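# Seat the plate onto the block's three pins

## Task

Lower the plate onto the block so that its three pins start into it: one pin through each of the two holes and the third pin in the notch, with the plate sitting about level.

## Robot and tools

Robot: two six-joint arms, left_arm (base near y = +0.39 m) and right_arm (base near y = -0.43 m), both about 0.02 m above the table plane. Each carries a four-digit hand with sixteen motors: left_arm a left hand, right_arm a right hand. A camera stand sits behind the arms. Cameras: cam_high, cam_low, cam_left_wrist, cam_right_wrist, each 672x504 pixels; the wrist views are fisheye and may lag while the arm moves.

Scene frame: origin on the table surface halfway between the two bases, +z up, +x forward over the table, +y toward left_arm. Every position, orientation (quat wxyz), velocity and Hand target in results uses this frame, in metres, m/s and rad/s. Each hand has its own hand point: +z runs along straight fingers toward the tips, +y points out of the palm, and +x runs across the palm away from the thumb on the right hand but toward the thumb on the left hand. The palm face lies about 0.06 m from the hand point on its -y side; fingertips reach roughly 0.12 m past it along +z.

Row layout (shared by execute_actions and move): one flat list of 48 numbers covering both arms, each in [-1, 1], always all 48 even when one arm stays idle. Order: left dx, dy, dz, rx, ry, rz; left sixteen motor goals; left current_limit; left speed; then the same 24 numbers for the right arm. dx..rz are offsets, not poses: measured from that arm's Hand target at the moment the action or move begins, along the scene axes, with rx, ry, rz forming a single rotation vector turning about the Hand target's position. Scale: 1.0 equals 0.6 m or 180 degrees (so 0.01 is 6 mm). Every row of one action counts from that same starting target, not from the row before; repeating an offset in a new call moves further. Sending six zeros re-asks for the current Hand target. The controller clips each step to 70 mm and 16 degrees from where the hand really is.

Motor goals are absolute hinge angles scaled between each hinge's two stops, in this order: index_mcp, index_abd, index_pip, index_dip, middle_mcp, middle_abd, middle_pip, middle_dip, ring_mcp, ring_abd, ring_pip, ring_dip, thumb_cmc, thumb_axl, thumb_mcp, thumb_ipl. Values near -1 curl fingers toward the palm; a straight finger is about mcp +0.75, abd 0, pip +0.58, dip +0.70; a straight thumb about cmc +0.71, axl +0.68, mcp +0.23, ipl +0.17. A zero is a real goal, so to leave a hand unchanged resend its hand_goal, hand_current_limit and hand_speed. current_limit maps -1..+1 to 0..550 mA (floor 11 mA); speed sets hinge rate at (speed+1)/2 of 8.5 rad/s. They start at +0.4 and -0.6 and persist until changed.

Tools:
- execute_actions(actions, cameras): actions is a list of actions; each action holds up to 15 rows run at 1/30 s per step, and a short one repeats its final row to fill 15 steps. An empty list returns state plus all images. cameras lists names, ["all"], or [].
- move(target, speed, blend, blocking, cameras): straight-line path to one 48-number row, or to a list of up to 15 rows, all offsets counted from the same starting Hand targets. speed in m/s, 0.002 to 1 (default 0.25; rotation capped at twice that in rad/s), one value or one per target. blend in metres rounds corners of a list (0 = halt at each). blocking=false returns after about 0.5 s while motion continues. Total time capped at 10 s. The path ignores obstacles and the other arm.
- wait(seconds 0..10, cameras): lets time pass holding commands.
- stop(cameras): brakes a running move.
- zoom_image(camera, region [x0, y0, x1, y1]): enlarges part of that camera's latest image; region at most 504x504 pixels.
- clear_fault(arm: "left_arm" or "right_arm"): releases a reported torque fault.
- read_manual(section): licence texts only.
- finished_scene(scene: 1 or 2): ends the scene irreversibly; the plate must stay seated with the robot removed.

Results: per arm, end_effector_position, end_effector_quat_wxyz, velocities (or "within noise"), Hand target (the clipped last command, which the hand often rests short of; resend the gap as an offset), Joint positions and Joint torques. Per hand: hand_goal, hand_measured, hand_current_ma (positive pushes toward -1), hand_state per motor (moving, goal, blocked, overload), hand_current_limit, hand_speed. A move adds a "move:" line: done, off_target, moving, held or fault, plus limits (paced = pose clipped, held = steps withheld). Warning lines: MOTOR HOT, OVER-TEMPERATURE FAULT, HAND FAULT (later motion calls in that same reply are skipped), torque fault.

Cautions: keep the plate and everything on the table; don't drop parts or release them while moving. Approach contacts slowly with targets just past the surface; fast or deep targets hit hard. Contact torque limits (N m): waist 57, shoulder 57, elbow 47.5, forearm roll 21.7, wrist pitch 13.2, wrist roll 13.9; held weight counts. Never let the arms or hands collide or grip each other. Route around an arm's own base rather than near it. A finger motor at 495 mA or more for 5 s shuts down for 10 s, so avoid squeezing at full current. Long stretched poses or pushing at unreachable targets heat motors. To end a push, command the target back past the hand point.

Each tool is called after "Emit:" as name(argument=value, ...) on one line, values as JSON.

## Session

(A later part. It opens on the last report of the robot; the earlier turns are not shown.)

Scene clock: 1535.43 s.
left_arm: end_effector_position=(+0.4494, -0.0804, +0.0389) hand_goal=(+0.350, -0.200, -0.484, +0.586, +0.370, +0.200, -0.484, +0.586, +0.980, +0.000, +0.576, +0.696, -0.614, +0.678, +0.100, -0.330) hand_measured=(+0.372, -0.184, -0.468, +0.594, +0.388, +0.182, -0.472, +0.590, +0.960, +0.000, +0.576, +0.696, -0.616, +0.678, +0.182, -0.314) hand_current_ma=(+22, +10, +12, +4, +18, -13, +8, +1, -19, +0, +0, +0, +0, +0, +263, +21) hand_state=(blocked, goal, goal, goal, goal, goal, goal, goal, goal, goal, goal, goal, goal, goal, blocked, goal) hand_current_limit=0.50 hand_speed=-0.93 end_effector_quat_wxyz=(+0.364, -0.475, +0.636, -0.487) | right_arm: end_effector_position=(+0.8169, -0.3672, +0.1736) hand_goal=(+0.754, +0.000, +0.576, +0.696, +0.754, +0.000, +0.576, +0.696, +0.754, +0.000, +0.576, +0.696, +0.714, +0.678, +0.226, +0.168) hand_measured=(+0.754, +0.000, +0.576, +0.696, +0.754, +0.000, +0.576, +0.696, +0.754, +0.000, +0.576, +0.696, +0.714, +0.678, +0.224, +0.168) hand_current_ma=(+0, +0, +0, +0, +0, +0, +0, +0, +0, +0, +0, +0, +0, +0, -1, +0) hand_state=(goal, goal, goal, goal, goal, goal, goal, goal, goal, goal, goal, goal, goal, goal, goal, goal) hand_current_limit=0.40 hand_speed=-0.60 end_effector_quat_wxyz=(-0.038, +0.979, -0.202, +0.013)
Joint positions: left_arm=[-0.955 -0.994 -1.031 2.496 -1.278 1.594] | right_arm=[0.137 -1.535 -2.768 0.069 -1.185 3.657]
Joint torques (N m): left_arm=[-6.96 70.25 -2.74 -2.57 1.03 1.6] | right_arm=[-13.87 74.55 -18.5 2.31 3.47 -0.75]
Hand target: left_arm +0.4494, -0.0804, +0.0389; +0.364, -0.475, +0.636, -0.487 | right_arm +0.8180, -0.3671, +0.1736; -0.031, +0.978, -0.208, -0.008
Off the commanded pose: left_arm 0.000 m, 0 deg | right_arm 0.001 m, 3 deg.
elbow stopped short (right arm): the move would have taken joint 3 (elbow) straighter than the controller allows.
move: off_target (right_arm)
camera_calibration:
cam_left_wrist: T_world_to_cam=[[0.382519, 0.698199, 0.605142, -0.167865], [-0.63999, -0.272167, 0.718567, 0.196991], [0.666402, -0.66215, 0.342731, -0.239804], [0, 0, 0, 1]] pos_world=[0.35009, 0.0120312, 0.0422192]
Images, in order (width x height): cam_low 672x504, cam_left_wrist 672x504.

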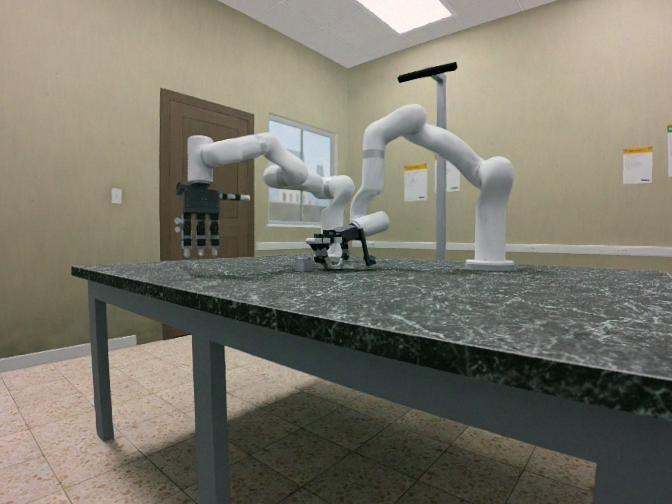

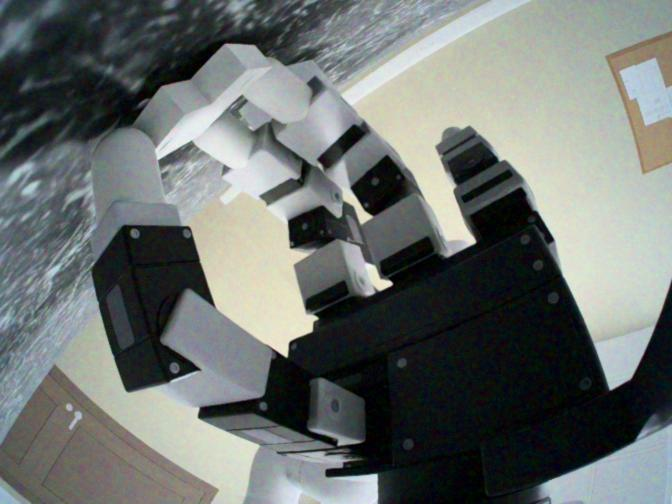

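Emit:
move(target=[[0,0,0.0167,0,0,0, 0.35,-0.2,-0.485,0.585, 0.37,0.2,-0.485,0.585, 0.98,0,0.576,0.696, -0.614,0.678,0.08,-0.33,0.5,-0.93, 0,0,0,0,0,0, 0.754,0,0.576,0.696,0.754,0,0.576,0.696,0.754,0,0.576,0.696,0.714,0.678,0.226,0.168,0.4,-0.6]], speed=0.03, cameras=["cam_left_wrist", "cam_low"])

Emit:
zoom_image(camera="cam_left_wrist", region=[135, 30, 275, 165])

Emit:
zoom_image(camera="cam_low", region=[315, 245, 355, 273])

Scene clock: 1544.77 s.
left_arm: end_effector_position=(+0.4494, -0.0804, +0.0489) hand_goal=(+0.350, -0.200, -0.484, +0.586, +0.370, +0.200, -0.484, +0.586, +0.980, +0.000, +0.576, +0.696, -0.614, +0.678, +0.080, -0.330) hand_measured=(+0.376, -0.184, -0.466, +0.594, +0.392, +0.180, -0.470, +0.590, +0.960, +0.000, +0.576, +0.696, -0.614, +0.678, +0.174, -0.312) hand_current_ma=(+30, +11, +17, +5, +25, -15, +11, +2, -19, +0, +0, +0, +0, +0, +321, +26) hand_state=(blocked, goal, goal, goal, blocked, goal, goal, goal, goal, goal, goal, goal, goal, goal, blocked, goal) hand_current_limit=0.50 hand_speed=-0.93 end_effector_quat_wxyz=(+0.364, -0.475, +0.636, -0.487) | right_arm: end_effector_position=(+0.8169, -0.3672, +0.1736) hand_goal=(+0.754, +0.000, +0.576, +0.696, +0.754, +0.000, +0.576, +0.696, +0.754, +0.000, +0.576, +0.696, +0.714, +0.678, +0.226, +0.168) hand_measured=(+0.754, +0.000, +0.576, +0.696, +0.754, +0.000, +0.576, +0.696, +0.754, +0.000, +0.576, +0.696, +0.714, +0.678, +0.224, +0.168) hand_current_ma=(+0, +0, +0, +0, +0, +0, +0, +0, +0, +0, +0, +0, +0, +0, -1, +0) hand_state=(goal, goal, goal, goal, goal, goal, goal, goal, goal, goal, goal, goal, goal, goal, goal, goal) hand_current_limit=0.40 hand_speed=-0.60 end_effector_quat_wxyz=(-0.038, +0.979, -0.202, +0.013)
Joint positions: left_arm=[-0.955 -0.969 -1.02 2.493 -1.268 1.602] | right_arm=[0.137 -1.535 -2.768 0.069 -1.185 3.657]
Joint torques (N m): left_arm=[-6.01 69.13 -2.77 -2.56 1.08 1.64] | right_arm=[-11.22 76.81 -17.85 3.35 3.22 -0.79]
Hand target: left_arm +0.4494, -0.0804, +0.0489; +0.364, -0.475, +0.636, -0.487 | right_arm +0.8180, -0.3671, +0.1736; -0.031, +0.978, -0.208, -0.008
Off the commanded pose: left_arm 0.000 m, 0 deg | right_arm 0.001 m, 3 deg.
elbow stopped short (right arm): the move would have taken joint 3 (elbow) straighter than the controller allows.
move: off_target (right_arm)
camera_calibration:
cam_left_wrist: T_world_to_cam=[[0.382519, 0.698199, 0.605142, -0.173977], [-0.63999, -0.272167, 0.718567, 0.189734], [0.666402, -0.66215, 0.342731, -0.243266], [0, 0, 0, 1]] pos_world=[0.35009, 0.0120312, 0.0523192]
Images, in order (width x height): cam_low 672x504, cam_left_wrist 672x504.

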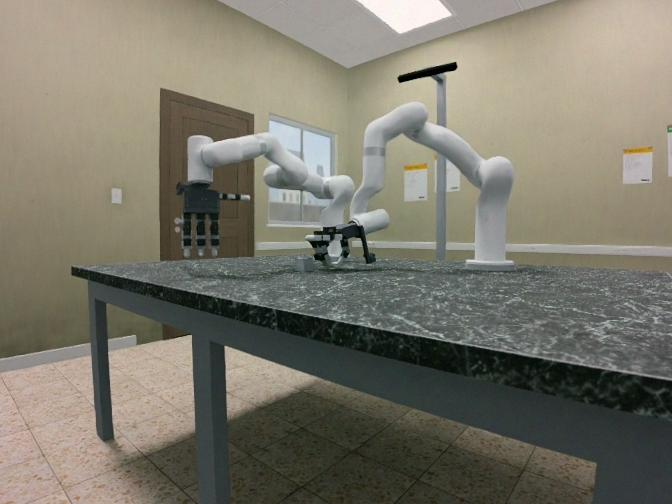

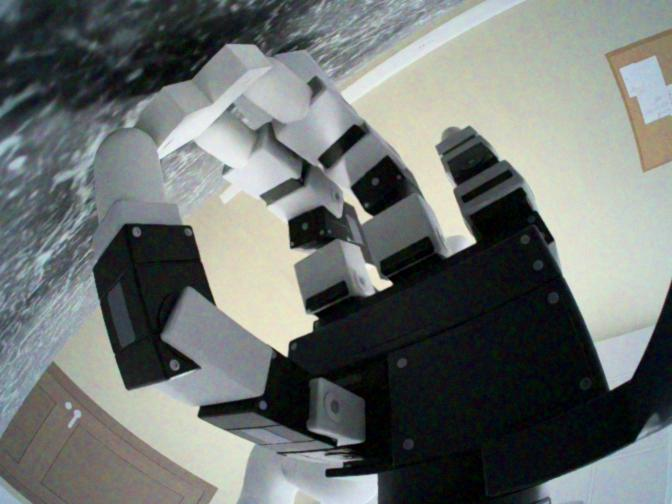

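Scaled by 3.600 from the camera's 672x504 image, which has a finer 960x720 frame.

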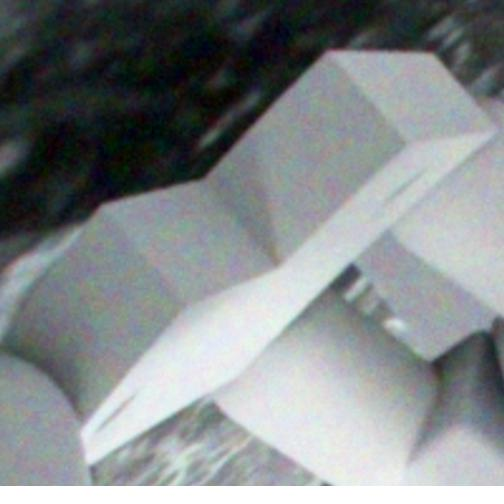

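Scaled by 12.600 from the camera's 672x504 image, which has a finer 960x720 frame.

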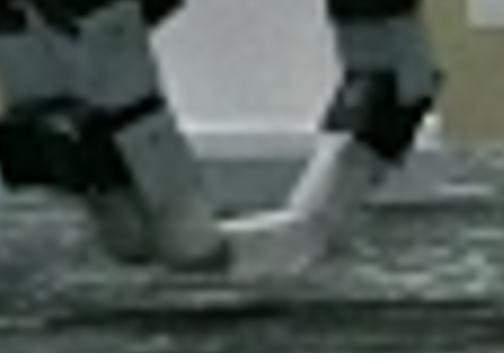

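Emit:
move(target=[[0,0,0.1667,0,0,0, 0.35,-0.2,-0.485,0.585, 0.37,0.2,-0.485,0.585, 0.98,0,0.576,0.696, -0.614,0.678,0.08,-0.33,0.5,-0.93, 0,0,0,0,0,0, 0.754,0,0.576,0.696,0.754,0,0.576,0.696,0.754,0,0.576,0.696,0.714,0.678,0.226,0.168,0.4,-0.6]], speed=0.06, cameras=["cam_left_wrist", "cam_low"])

Emit:
zoom_image(camera="cam_left_wrist", region=[135, 30, 275, 165])

Emit:
zoom_image(camera="cam_low", region=[300, 200, 370, 260])

Scene clock: 1553.20 s.
left_arm: end_effector_position=(+0.4493, -0.0804, +0.1489) hand_goal=(+0.350, -0.200, -0.484, +0.586, +0.370, +0.200, -0.484, +0.586, +0.980, +0.000, +0.576, +0.696, -0.614, +0.678, +0.080, -0.330) hand_measured=(+0.376, -0.184, -0.464, +0.594, +0.392, +0.180, -0.470, +0.590, +0.960, +0.000, +0.576, +0.696, -0.614, +0.678, +0.174, -0.312) hand_current_ma=(+30, +11, +17, +5, +25, -15, +11, +2, -19, +0, +0, +0, +0, +0, +320, +26) hand_state=(blocked, goal, goal, goal, blocked, blocked, goal, goal, goal, goal, goal, goal, goal, goal, blocked, goal) hand_current_limit=0.50 hand_speed=-0.93 end_effector_quat_wxyz=(+0.364, -0.475, +0.636, -0.487) | right_arm: end_effector_position=(+0.8169, -0.3672, +0.1736) hand_goal=(+0.754, +0.000, +0.576, +0.696, +0.754, +0.000, +0.576, +0.696, +0.754, +0.000, +0.576, +0.696, +0.714, +0.678, +0.226, +0.168) hand_measured=(+0.754, +0.000, +0.576, +0.696, +0.754, +0.000, +0.576, +0.696, +0.754, +0.000, +0.576, +0.696, +0.714, +0.678, +0.224, +0.168) hand_current_ma=(+0, +0, +0, +0, +0, +0, +0, +0, +0, +0, +0, +0, +0, +0, -1, +0) hand_state=(goal, goal, goal, goal, goal, goal, goal, goal, goal, goal, goal, goal, goal, goal, goal, goal) hand_current_limit=0.40 hand_speed=-0.60 end_effector_quat_wxyz=(-0.038, +0.979, -0.202, +0.013)
Joint positions: left_arm=[-0.955 -0.732 -0.933 2.458 -1.149 1.702] | right_arm=[0.137 -1.535 -2.768 0.069 -1.185 3.657]
Joint torques (N m): left_arm=[0.63 65.6 -4.68 -5.28 1.02 1.62] | right_arm=[-14.87 74.05 -17.87 2.73 3.4 -0.84]
Hand target: left_arm +0.4494, -0.0804, +0.1490; +0.364, -0.475, +0.636, -0.487 | right_arm +0.8180, -0.3671, +0.1736; -0.031, +0.978, -0.208, -0.008
Off the commanded pose: left_arm 0.000 m, 0 deg | right_arm 0.001 m, 3 deg.
elbow stopped short (right arm): the move would have taken joint 3 (elbow) straighter than the controller allows.
move: off_target (right_arm)
camera_calibration:
cam_left_wrist: T_world_to_cam=[[0.382519, 0.698199, 0.605142, -0.234491], [-0.63999, -0.272167, 0.718567, 0.117877], [0.666402, -0.66215, 0.342731, -0.277539], [0, 0, 0, 1]] pos_world=[0.35009, 0.0120312, 0.152319]
Images, in order (width x height): cam_low 672x504, cam_left_wrist 672x504.

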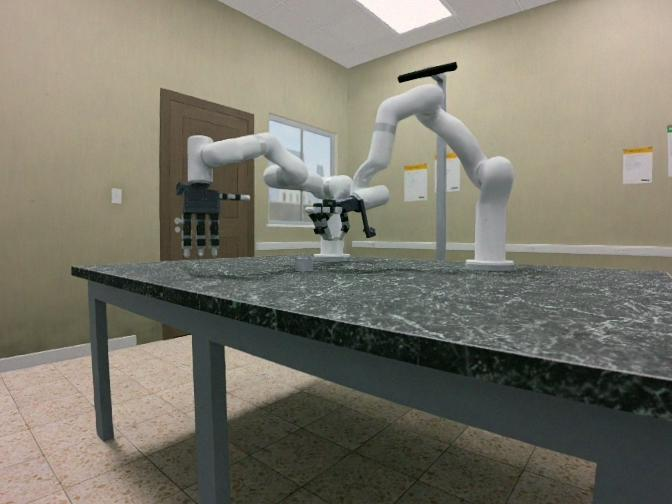

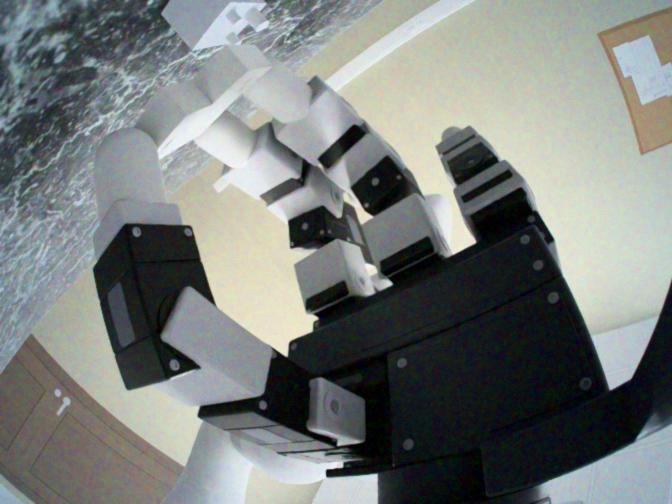

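Scaled by 3.600 from the camera's 672x504 image, which has a finer 960x720 frame.

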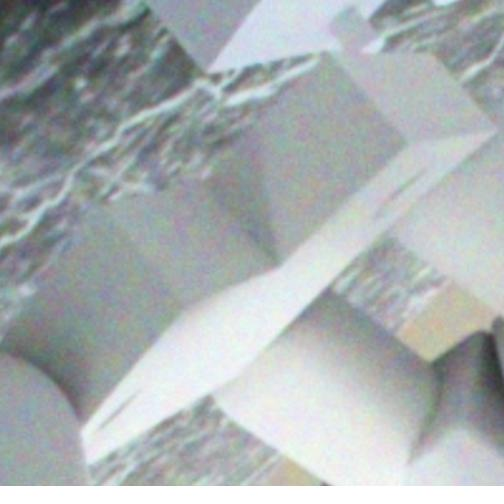

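Scaled by 7.200 from the camera's 672x504 image, which has a finer 960x720 frame.

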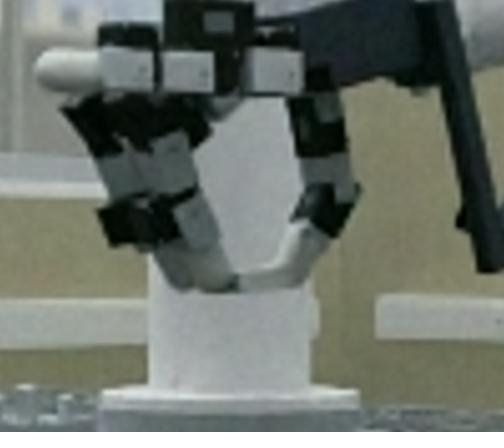

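Emit:
move(target=[[0.1443,-0.101,0,0,0,-0.45, 0.35,-0.2,-0.485,0.585, 0.37,0.2,-0.485,0.585, 0.98,0,0.576,0.696, -0.614,0.678,0.08,-0.33,0.5,-0.93, 0,0,0,0,0,0, 0.754,0,0.576,0.696,0.754,0,0.576,0.696,0.754,0,0.576,0.696,0.714,0.678,0.226,0.168,0.4,-0.6]], speed=0.1, cameras=["cam_left_wrist", "cam_low", "cam_right_wrist"])

Emit:
zoom_image(camera="cam_left_wrist", region=[80, 0, 290, 160])

Emit:
zoom_image(camera="cam_right_wrist", region=[440, 250, 520, 350])

Scene clock: 1610.23 s.
left_arm: end_effector_position=(+0.5359, -0.1410, +0.1490) hand_goal=(+0.350, -0.200, -0.484, +0.586, +0.370, +0.200, -0.484, +0.586, +0.980, +0.000, +0.576, +0.696, -0.614, +0.678, +0.080, -0.330) hand_measured=(+0.376, -0.184, -0.464, +0.596, +0.392, +0.180, -0.470, +0.590, +0.960, +0.000, +0.576, +0.696, -0.614, +0.678, +0.174, -0.312) hand_current_ma=(+30, +11, +17, +5, +25, -15, +11, +2, -19, +0, +0, +0, +0, +0, +319, +26) hand_state=(blocked, goal, goal, goal, blocked, blocked, goal, goal, goal, goal, goal, goal, goal, goal, blocked, goal) hand_current_limit=0.50 hand_speed=-0.93 end_effector_quat_wxyz=(-0.039, +0.052, +0.792, -0.607) | right_arm: end_effector_position=(+0.8169, -0.3672, +0.1736) hand_goal=(+0.754, +0.000, +0.576, +0.696, +0.754, +0.000, +0.576, +0.696, +0.754, +0.000, +0.576, +0.696, +0.714, +0.678, +0.226, +0.168) hand_measured=(+0.754, +0.000, +0.576, +0.696, +0.754, +0.000, +0.576, +0.696, +0.754, +0.000, +0.576, +0.696, +0.714, +0.678, +0.224, +0.168) hand_current_ma=(+0, +0, +0, +0, +0, +0, +0, +0, +0, +0, +0, +0, +0, +0, -1, +0) hand_state=(goal, goal, goal, goal, goal, goal, goal, goal, goal, goal, goal, goal, goal, goal, goal, goal) hand_current_limit=0.40 hand_speed=-0.60 end_effector_quat_wxyz=(-0.038, +0.979, -0.202, +0.013)
Joint positions: left_arm=[-0.546 -1.079 -1.638 4.523 -1.145 1.001] | right_arm=[0.137 -1.535 -2.768 0.069 -1.185 3.657]
Joint torques (N m): left_arm=[11.88 41.82 -18.43 4.85 -4.15 -1.51] | right_arm=[-14.16 77.43 -18.86 2.73 3.36 -0.59]
Hand target: left_arm +0.5359, -0.1410, +0.1490; -0.040, +0.052, +0.792, -0.607 | right_arm +0.8180, -0.3671, +0.1736; -0.031, +0.978, -0.208, -0.008
Off the commanded pose: left_arm 0.000 m, 0 deg | right_arm 0.001 m, 3 deg.
elbow stopped short (right arm): the move would have taken joint 3 (elbow) straighter than the controller allows.
move: off_target (right_arm)
camera_calibration:
cam_left_wrist: T_world_to_cam=[[0.749474, -0.268597, 0.605098, -0.55826], [-0.368904, 0.58951, 0.718601, 0.13301], [-0.549725, -0.761797, 0.342736, 0.262306], [0, 0, 0, 1]] pos_world=[0.611666, -0.0285335, 0.152319]
cam_right_wrist: T_world_to_cam=[[-0.958096, -0.286005, -0.0159173, 0.706012], [-0.203001, 0.638735, 0.742165, 0.223393], [-0.202096, 0.714296, -0.670029, 0.674848], [0, 0, 0, 1]] pos_world=[0.85816, -0.422807, 0.297611]
Images, in order (width x height): cam_low 672x504, cam_left_wrist 672x504, cam_right_wrist 672x504.

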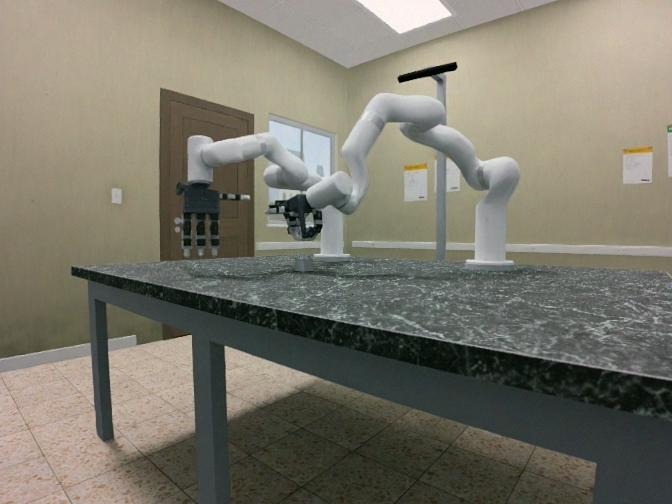

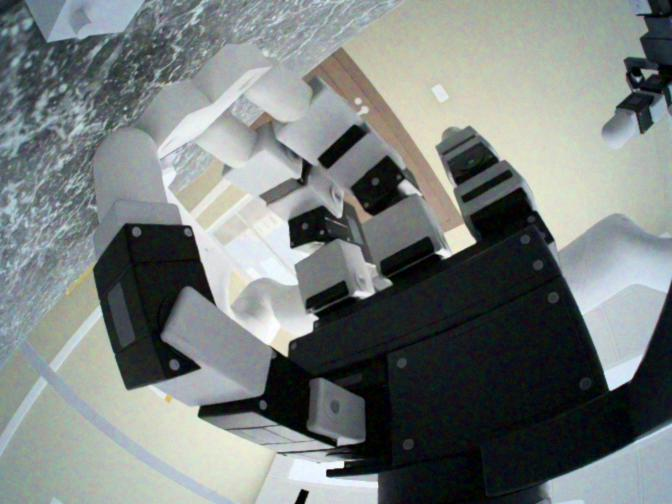

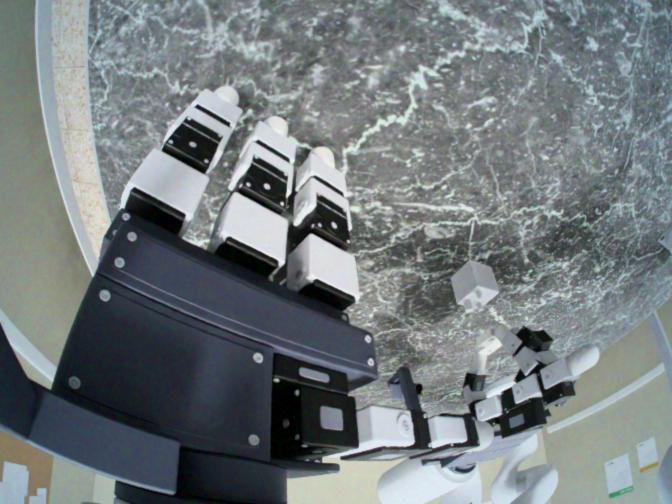

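Scaled by 2.400 from the camera's 672x504 image, which has a finer 960x720 frame.

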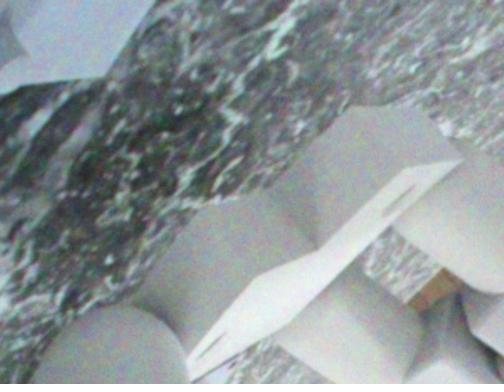

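Scaled by 5.040 from the camera's 672x504 image, which has a finer 960x720 frame.

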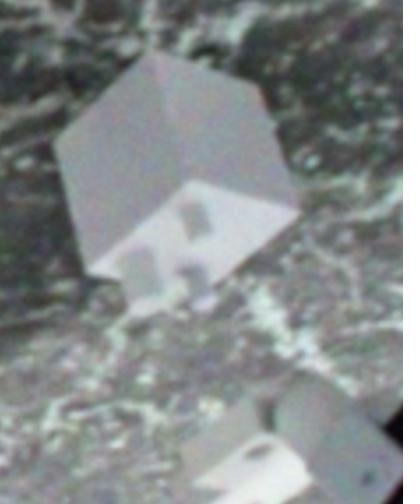

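Emit:
zoom_image(camera="cam_left_wrist", region=[220, 35, 290, 95])

Emit:
zoom_image(camera="cam_left_wrist", region=[165, 75, 235, 135])

Emit:
zoom_image(camera="cam_left_wrist", region=[135, 110, 205, 170])

Scaled by 7.200 from the camera's 672x504 image, which has a finer 960x720 frame.

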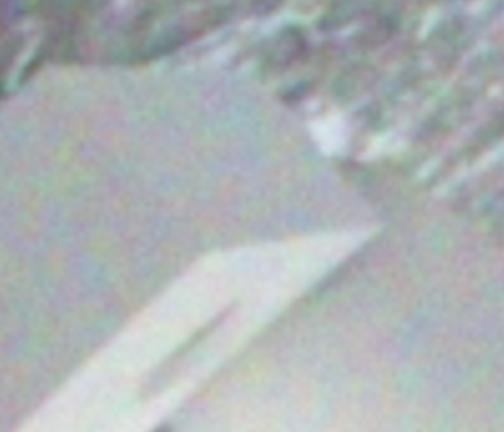

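Scaled by 7.200 from the camera's 672x504 image, which has a finer 960x720 frame.

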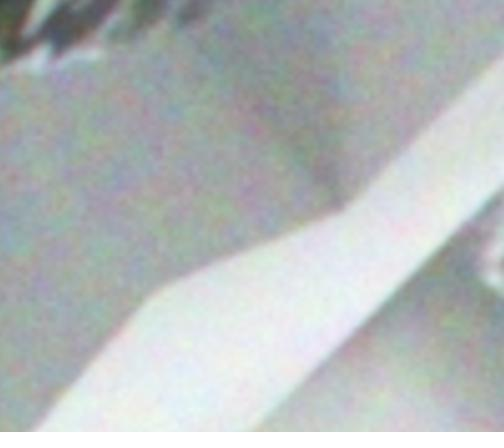

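Scaled by 7.200 from the camera's 672x504 image, which has a finer 960x720 frame.

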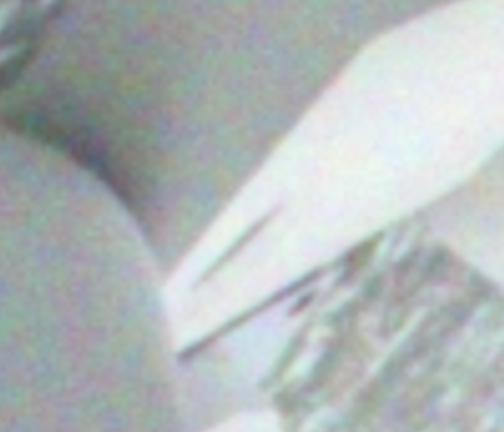

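Emit:
move(target=[[0,0,-0.0583,-0.0165,0.0023,0, 0.35,-0.2,-0.485,0.585, 0.37,0.2,-0.485,0.585, 0.98,0,0.576,0.696, -0.614,0.678,0.08,-0.33,0.5,-0.93, 0,0,0,0,0,0, 0.754,0,0.576,0.696,0.754,0,0.576,0.696,0.754,0,0.576,0.696,0.714,0.678,0.226,0.168,0.4,-0.6]], speed=0.05, cameras=["cam_left_wrist", "cam_low", "cam_right_wrist"])

Emit:
zoom_image(camera="cam_left_wrist", region=[60, 0, 290, 175])

Emit:
zoom_image(camera="cam_right_wrist", region=[440, 250, 520, 350])

Emit:
zoom_image(camera="cam_low", region=[280, 220, 330, 280])

Scene clock: 1662.83 s.
left_arm: end_effector_position=(+0.5359, -0.1410, +0.1140) hand_goal=(+0.350, -0.200, -0.484, +0.586, +0.370, +0.200, -0.484, +0.586, +0.980, +0.000, +0.576, +0.696, -0.614, +0.678, +0.080, -0.330) hand_measured=(+0.376, -0.184, -0.464, +0.596, +0.392, +0.180, -0.470, +0.590, +0.960, +0.000, +0.576, +0.696, -0.614, +0.678, +0.174, -0.312) hand_current_ma=(+30, +11, +17, +5, +25, -15, +11, +2, -19, +0, +0, +0, +0, +0, +319, +26) hand_state=(blocked, goal, goal, goal, blocked, blocked, goal, goal, goal, goal, goal, goal, goal, goal, blocked, goal) hand_current_limit=0.50 hand_speed=-0.93 end_effector_quat_wxyz=(-0.041, +0.050, +0.776, -0.628) | right_arm: end_effector_position=(+0.8169, -0.3672, +0.1736) hand_goal=(+0.754, +0.000, +0.576, +0.696, +0.754, +0.000, +0.576, +0.696, +0.754, +0.000, +0.576, +0.696, +0.714, +0.678, +0.226, +0.168) hand_measured=(+0.754, +0.000, +0.576, +0.696, +0.754, +0.000, +0.576, +0.696, +0.754, +0.000, +0.576, +0.696, +0.714, +0.678, +0.224, +0.168) hand_current_ma=(+0, +0, +0, +0, +0, +0, +0, +0, +0, +0, +0, +0, +0, +0, -1, +0) hand_state=(goal, goal, goal, goal, goal, goal, goal, goal, goal, goal, goal, goal, goal, goal, goal, goal) hand_current_limit=0.40 hand_speed=-0.60 end_effector_quat_wxyz=(-0.038, +0.979, -0.202, +0.013)
Joint positions: left_arm=[-0.536 -1.155 -1.661 4.481 -1.206 1.067] | right_arm=[0.137 -1.535 -2.768 0.069 -1.185 3.657]
Joint torques (N m): left_arm=[11.09 45.06 -18.61 -6.88 -4.26 1.55] | right_arm=[-14.86 78.6 -18.22 2.97 3.21 -0.61]
Hand target: left_arm +0.5359, -0.1410, +0.1140; -0.041, +0.050, +0.776, -0.628 | right_arm +0.8180, -0.3671, +0.1736; -0.031, +0.978, -0.208, -0.008
Off the commanded pose: left_arm 0.000 m, 0 deg | right_arm 0.001 m, 3 deg.
elbow stopped short (right arm): the move would have taken joint 3 (elbow) straighter than the controller allows.
move: off_target (right_arm)
camera_calibration:
cam_left_wrist: T_world_to_cam=[[0.75386, -0.236994, 0.612804, -0.535879], [-0.363793, 0.626107, 0.68967, 0.163827], [-0.547129, -0.742848, 0.385781, 0.27061], [0, 0, 0, 1]] pos_world=[0.611635, -0.0285509, 0.111006]
cam_right_wrist: T_world_to_cam=[[-0.958096, -0.286005, -0.0159173, 0.706012], [-0.203001, 0.638735, 0.742165, 0.223393], [-0.202096, 0.714296, -0.670029, 0.674848], [0, 0, 0, 1]] pos_world=[0.85816, -0.422807, 0.297611]
Images, in order (width x height): cam_low 672x504, cam_left_wrist 672x504, cam_right_wrist 672x504.

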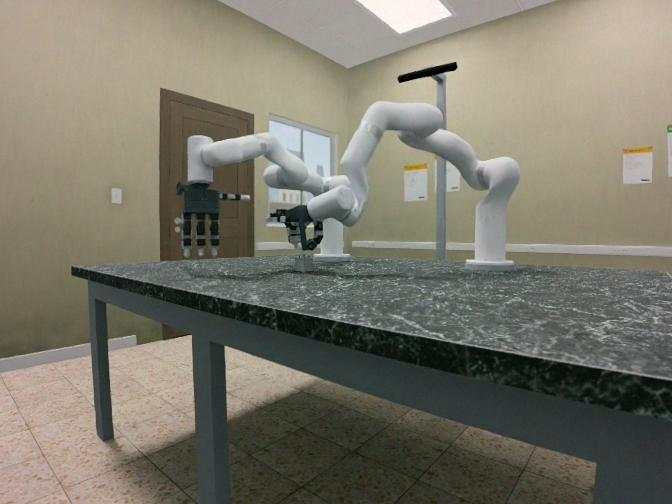

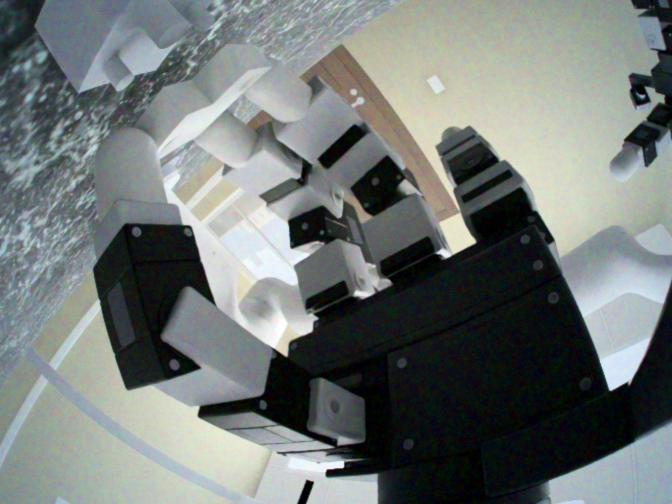

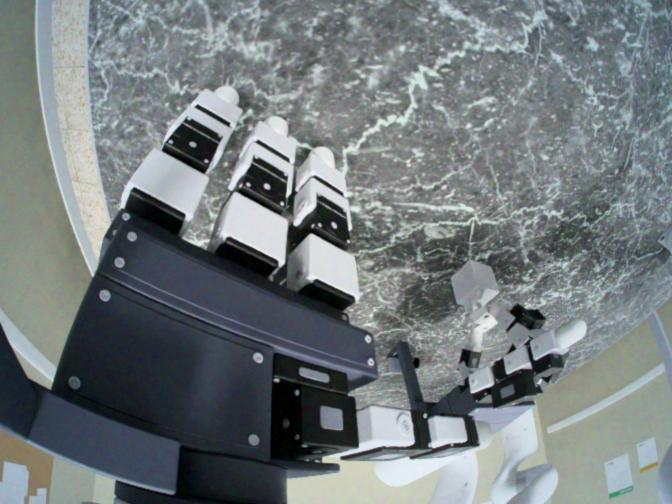

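Scaled by 2.191 from the camera's 672x504 image, which has a finer 960x720 frame.

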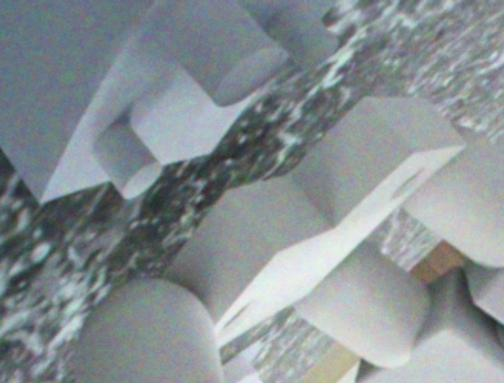

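Scaled by 5.040 from the camera's 672x504 image, which has a finer 960x720 frame.

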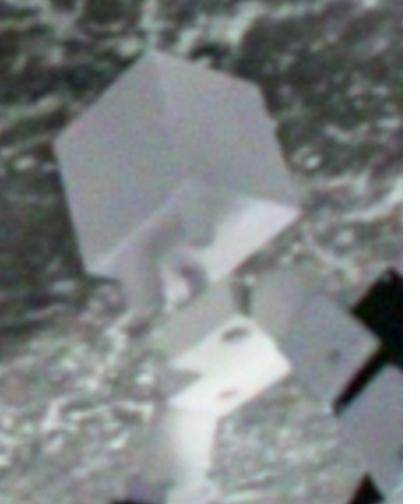

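Scaled by 8.400 from the camera's 672x504 image, which has a finer 960x720 frame.

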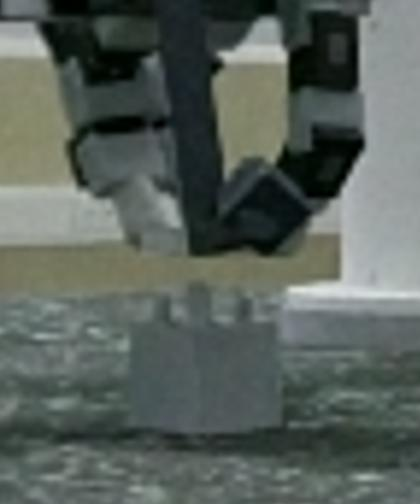

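Emit:
zoom_image(camera="cam_left_wrist", region=[60, 30, 150, 100])

Emit:
zoom_image(camera="cam_left_wrist", region=[120, 0, 220, 80])

Emit:
zoom_image(camera="cam_left_wrist", region=[220, 35, 290, 95])

Emit:
zoom_image(camera="cam_left_wrist", region=[150, 95, 220, 165])

Scaled by 5.600 from the camera's 672x504 image, which has a finer 960x720 frame.

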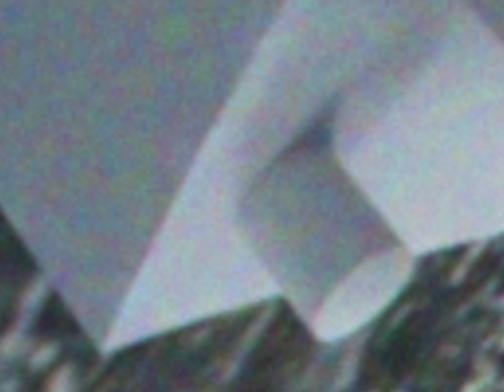

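Scaled by 5.040 from the camera's 672x504 image, which has a finer 960x720 frame.

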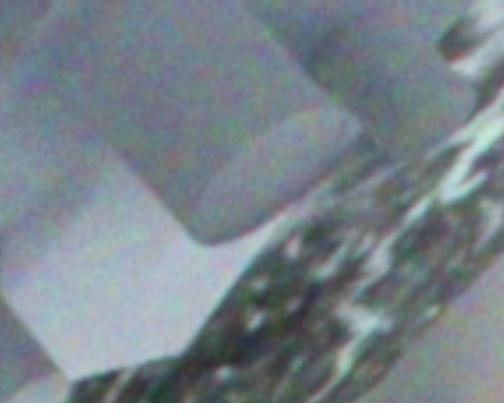

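Scaled by 7.200 from the camera's 672x504 image, which has a finer 960x720 frame.

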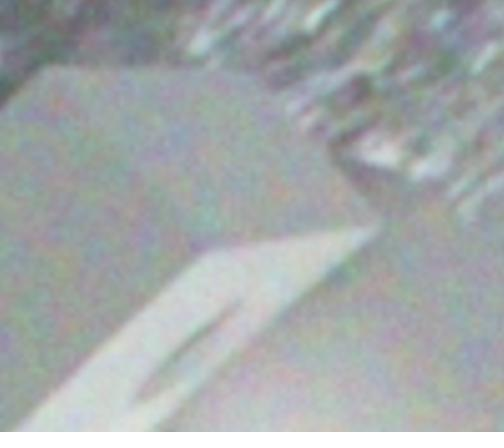

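Scaled by 7.200 from the camera's 672x504 image, which has a finer 960x720 frame.

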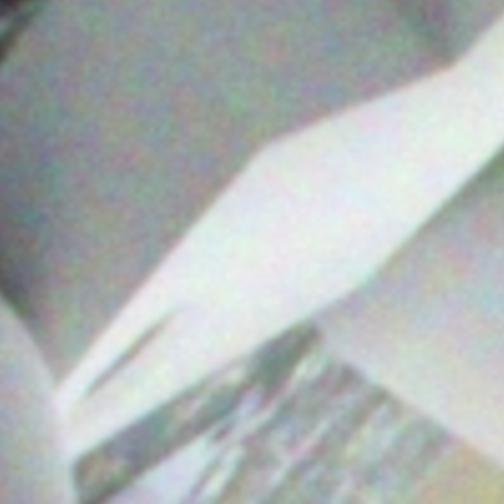

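Emit:
zoom_image(camera="cam_right_wrist", region=[448, 258, 508, 338])

Scaled by 6.300 from the camera's 672x504 image, which has a finer 960x720 frame.

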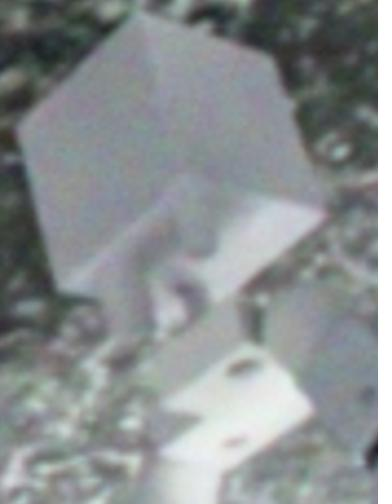

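Emit:
move(target=[[0.0137,0.0055,-0.0133,-0.0014,0.0109,0.0167, 0.35,-0.2,-0.485,0.585, 0.37,0.2,-0.485,0.585, 0.98,0,0.576,0.696, -0.614,0.678,0.08,-0.33,0.5,-0.93, 0,0,0,0,0,0, 0.754,0,0.576,0.696,0.754,0,0.576,0.696,0.754,0,0.576,0.696,0.714,0.678,0.226,0.168,0.4,-0.6]], speed=0.04, cameras=["cam_left_wrist", "cam_right_wrist"])

Emit:
zoom_image(camera="cam_left_wrist", region=[60, 0, 290, 175])

Emit:
zoom_image(camera="cam_left_wrist", region=[90, 0, 200, 80])

Emit:
zoom_image(camera="cam_right_wrist", region=[448, 258, 508, 338])

Scene clock: 1753.77 s.
left_arm: end_effector_position=(+0.5441, -0.1377, +0.1060) hand_goal=(+0.350, -0.200, -0.484, +0.586, +0.370, +0.200, -0.484, +0.586, +0.980, +0.000, +0.576, +0.696, -0.614, +0.678, +0.080, -0.330) hand_measured=(+0.376, -0.184, -0.464, +0.596, +0.392, +0.180, -0.470, +0.590, +0.960, +0.000, +0.576, +0.696, -0.614, +0.678, +0.174, -0.312) hand_current_ma=(+30, +11, +17, +5, +25, -15, +11, +2, -19, +0, +0, +0, +0, +0, +319, +26) hand_state=(blocked, goal, goal, goal, blocked, blocked, goal, goal, goal, goal, goal, goal, goal, goal, blocked, goal) hand_current_limit=0.50 hand_speed=-0.93 end_effector_quat_wxyz=(-0.038, +0.019, +0.775, -0.631) | right_arm: end_effector_position=(+0.8169, -0.3672, +0.1736) hand_goal=(+0.754, +0.000, +0.576, +0.696, +0.754, +0.000, +0.576, +0.696, +0.754, +0.000, +0.576, +0.696, +0.714, +0.678, +0.226, +0.168) hand_measured=(+0.754, +0.000, +0.576, +0.696, +0.754, +0.000, +0.576, +0.696, +0.754, +0.000, +0.576, +0.696, +0.714, +0.678, +0.224, +0.168) hand_current_ma=(+0, +0, +0, +0, +0, +0, +0, +0, +0, +0, +0, +0, +0, +0, -1, +0) hand_state=(goal, goal, goal, goal, goal, goal, goal, goal, goal, goal, goal, goal, goal, goal, goal, goal) hand_current_limit=0.40 hand_speed=-0.60 end_effector_quat_wxyz=(-0.038, +0.979, -0.202, +0.013)
Joint positions: left_arm=[-0.527 -1.173 -1.666 4.439 -1.199 1.051] | right_arm=[0.137 -1.535 -2.768 0.069 -1.185 3.657]
Joint torques (N m): left_arm=[11.55 44.01 -18.48 -6.68 1.2 -1.52] | right_arm=[-13.86 76.85 -18.76 2.97 3.41 -0.88]
Hand target: left_arm +0.5442, -0.1377, +0.1060; -0.038, +0.019, +0.775, -0.631 | right_arm +0.8180, -0.3671, +0.1736; -0.031, +0.978, -0.208, -0.008
Off the commanded pose: left_arm 0.000 m, 0 deg | right_arm 0.001 m, 3 deg.
elbow stopped short (right arm): the move would have taken joint 3 (elbow) straighter than the controller allows.
move: off_target (right_arm)
camera_calibration:
cam_left_wrist: T_world_to_cam=[[0.785696, -0.194064, 0.587384, -0.545156], [-0.372413, 0.609793, 0.699615, 0.171666], [-0.493953, -0.768434, 0.40684, 0.246004], [0, 0, 0, 1]] pos_world=[0.613773, -0.0214383, 0.100031]
cam_right_wrist: T_world_to_cam=[[-0.958096, -0.286005, -0.0159173, 0.706012], [-0.203001, 0.638735, 0.742165, 0.223393], [-0.202096, 0.714296, -0.670029, 0.674848], [0, 0, 0, 1]] pos_world=[0.85816, -0.422807, 0.297611]
Images, in order (width x height): cam_left_wrist 672x504, cam_right_wrist 672x504.

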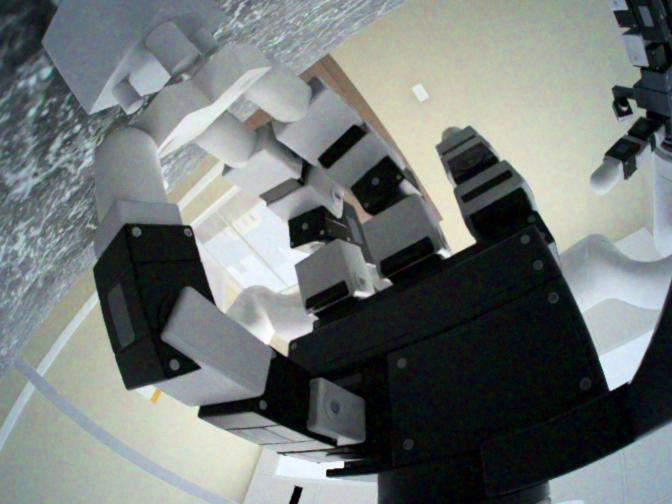

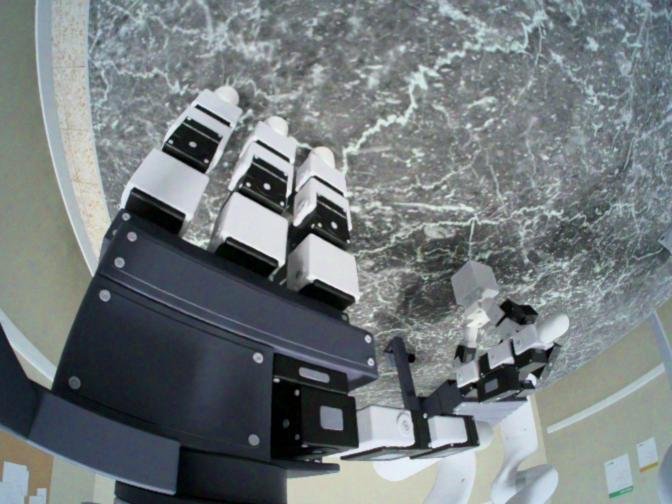

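Scaled by 2.191 from the camera's 672x504 image, which has a finer 960x720 frame.

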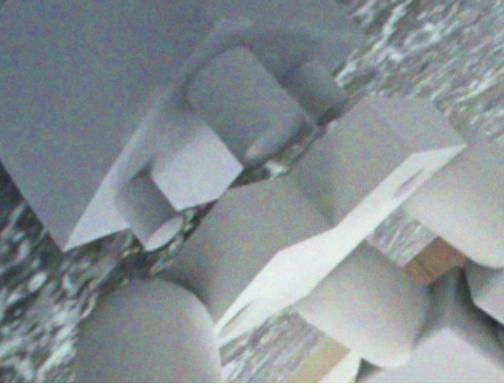

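Scaled by 4.582 from the camera's 672x504 image, which has a finer 960x720 frame.

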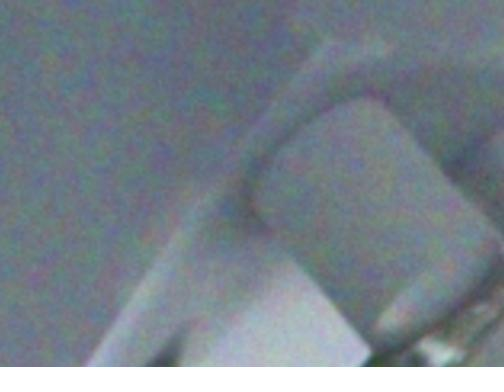

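Scaled by 6.300 from the camera's 672x504 image, which has a finer 960x720 frame.

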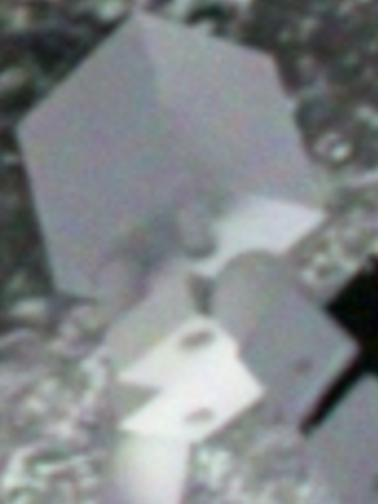

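Emit:
zoom_image(camera="cam_left_wrist", region=[75, 55, 175, 130])

Emit:
zoom_image(camera="cam_left_wrist", region=[140, 20, 230, 90])

Scaled by 5.040 from the camera's 672x504 image, which has a finer 960x720 frame.

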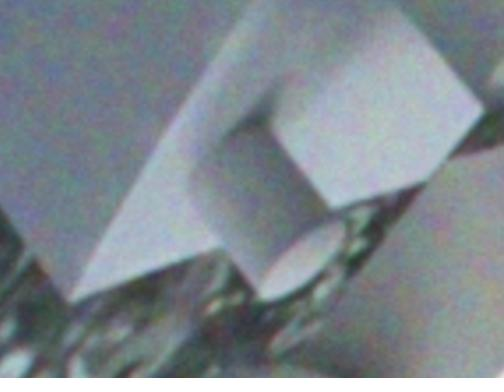

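Scaled by 5.600 from the camera's 672x504 image, which has a finer 960x720 frame.

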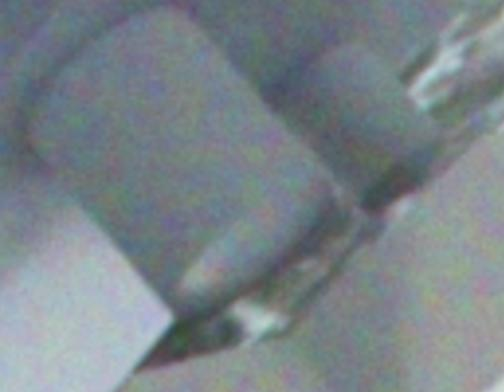

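Emit:
move(target=[[-0.0047,-0.0025,-0.0067,0,0,0, 0.35,-0.2,-0.485,0.585, 0.37,0.2,-0.485,0.585, 0.98,0,0.576,0.696, -0.614,0.678,0.08,-0.33,0.5,-0.93, 0,0,0,0,0,0, 0.754,0,0.576,0.696,0.754,0,0.576,0.696,0.754,0,0.576,0.696,0.714,0.678,0.226,0.168,0.4,-0.6]], speed=0.03, cameras=["cam_left_wrist", "cam_right_wrist"])

Emit:
zoom_image(camera="cam_left_wrist", region=[75, 40, 235, 160])

Emit:
zoom_image(camera="cam_left_wrist", region=[85, 65, 175, 135])

Emit:
zoom_image(camera="cam_left_wrist", region=[150, 25, 240, 95])

Emit:
zoom_image(camera="cam_right_wrist", region=[448, 258, 508, 338])

Scene clock: 1865.87 s.
left_arm: end_effector_position=(+0.5414, -0.1392, +0.1019) hand_goal=(+0.350, -0.200, -0.484, +0.586, +0.370, +0.200, -0.484, +0.586, +0.980, +0.000, +0.576, +0.696, -0.614, +0.678, +0.080, -0.330) hand_measured=(+0.376, -0.184, -0.464, +0.596, +0.392, +0.180, -0.470, +0.590, +0.960, +0.000, +0.576, +0.696, -0.614, +0.678, +0.174, -0.312) hand_current_ma=(+30, +11, +17, +5, +25, -15, +11, +2, -19, +0, +0, +0, +0, +0, +319, +26) hand_state=(blocked, goal, goal, goal, blocked, blocked, goal, goal, goal, goal, goal, goal, goal, goal, blocked, goal) hand_current_limit=0.50 hand_speed=-0.93 end_effector_quat_wxyz=(-0.038, +0.019, +0.775, -0.631) | right_arm: end_effector_position=(+0.8169, -0.3672, +0.1736) hand_goal=(+0.754, +0.000, +0.576, +0.696, +0.754, +0.000, +0.576, +0.696, +0.754, +0.000, +0.576, +0.696, +0.714, +0.678, +0.226, +0.168) hand_measured=(+0.754, +0.000, +0.576, +0.696, +0.754, +0.000, +0.576, +0.696, +0.754, +0.000, +0.576, +0.696, +0.714, +0.678, +0.224, +0.168) hand_current_ma=(+0, +0, +0, +0, +0, +0, +0, +0, +0, +0, +0, +0, +0, +0, -1, +0) hand_state=(goal, goal, goal, goal, goal, goal, goal, goal, goal, goal, goal, goal, goal, goal, goal, goal) hand_current_limit=0.40 hand_speed=-0.60 end_effector_quat_wxyz=(-0.038, +0.979, -0.202, +0.013)
Joint positions: left_arm=[-0.53 -1.177 -1.663 4.433 -1.199 1.06] | right_arm=[0.137 -1.535 -2.768 0.069 -1.185 3.657]
Joint torques (N m): left_arm=[-7.68 44.31 -6.19 -6.46 -2.89 1.36] | right_arm=[-14.38 78.18 -17.6 3.21 3.35 -0.61]
Hand target: left_arm +0.5413, -0.1392, +0.1020; -0.038, +0.019, +0.775, -0.631 | right_arm +0.8180, -0.3671, +0.1736; -0.031, +0.978, -0.208, -0.008
Off the commanded pose: left_arm 0.000 m, 0 deg | right_arm 0.001 m, 3 deg.
elbow stopped short (right arm): the move would have taken joint 3 (elbow) straighter than the controller allows.
move: off_target (right_arm)
camera_calibration:
cam_left_wrist: T_world_to_cam=[[0.785714, -0.19406, 0.587362, -0.540828], [-0.372575, 0.609514, 0.699772, 0.174424], [-0.493803, -0.768657, 0.406602, 0.245141], [0, 0, 0, 1]] pos_world=[0.610974, -0.0228379, 0.0959303]
cam_right_wrist: T_world_to_cam=[[-0.958096, -0.286005, -0.0159173, 0.706012], [-0.203001, 0.638735, 0.742165, 0.223393], [-0.202096, 0.714296, -0.670029, 0.674848], [0, 0, 0, 1]] pos_world=[0.85816, -0.422807, 0.297611]
Images, in order (width x height): cam_left_wrist 672x504, cam_right_wrist 672x504.

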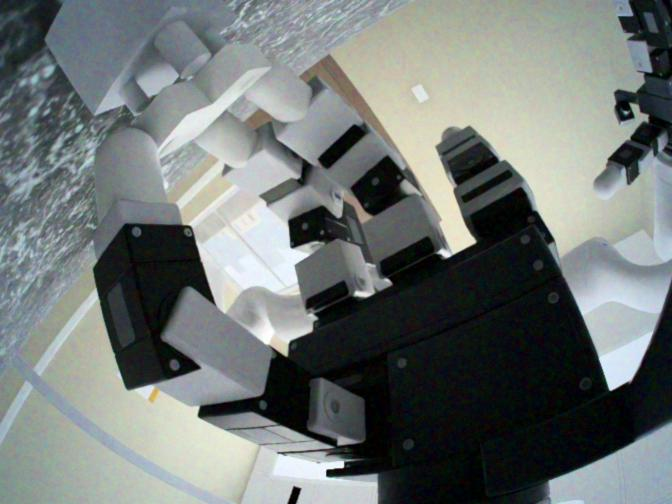

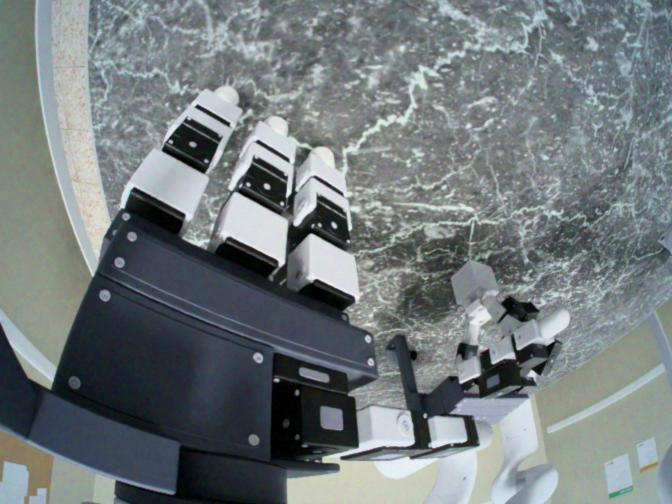

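Scaled by 3.150 from the camera's 672x504 image, which has a finer 960x720 frame.

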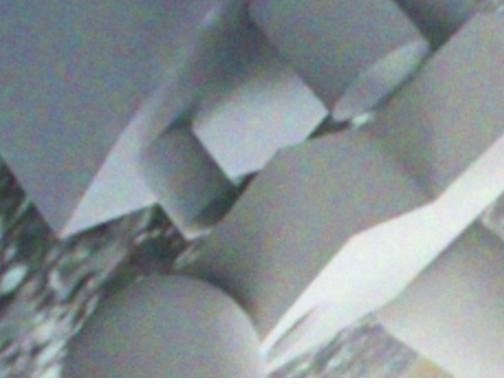

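Scaled by 5.600 from the camera's 672x504 image, which has a finer 960x720 frame.

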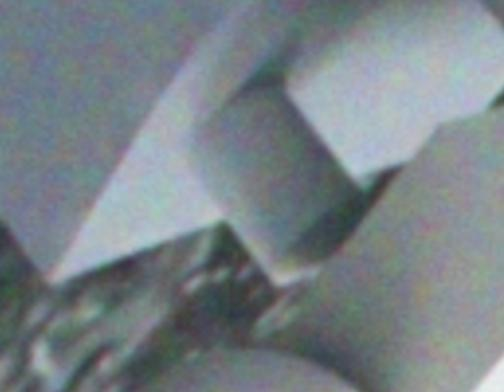

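Scaled by 5.600 from the camera's 672x504 image, which has a finer 960x720 frame.

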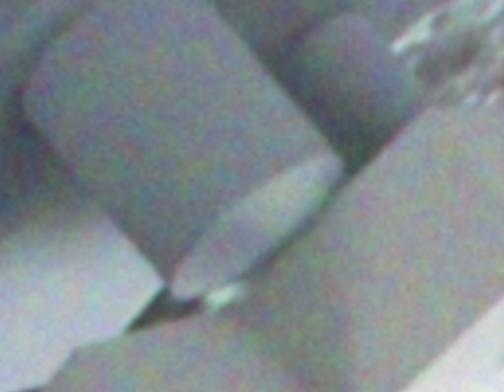

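Scaled by 6.300 from the camera's 672x504 image, which has a finer 960x720 frame.

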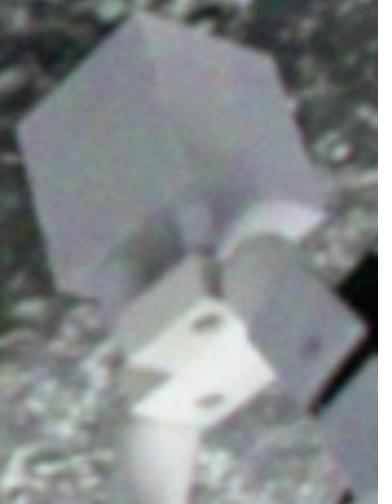

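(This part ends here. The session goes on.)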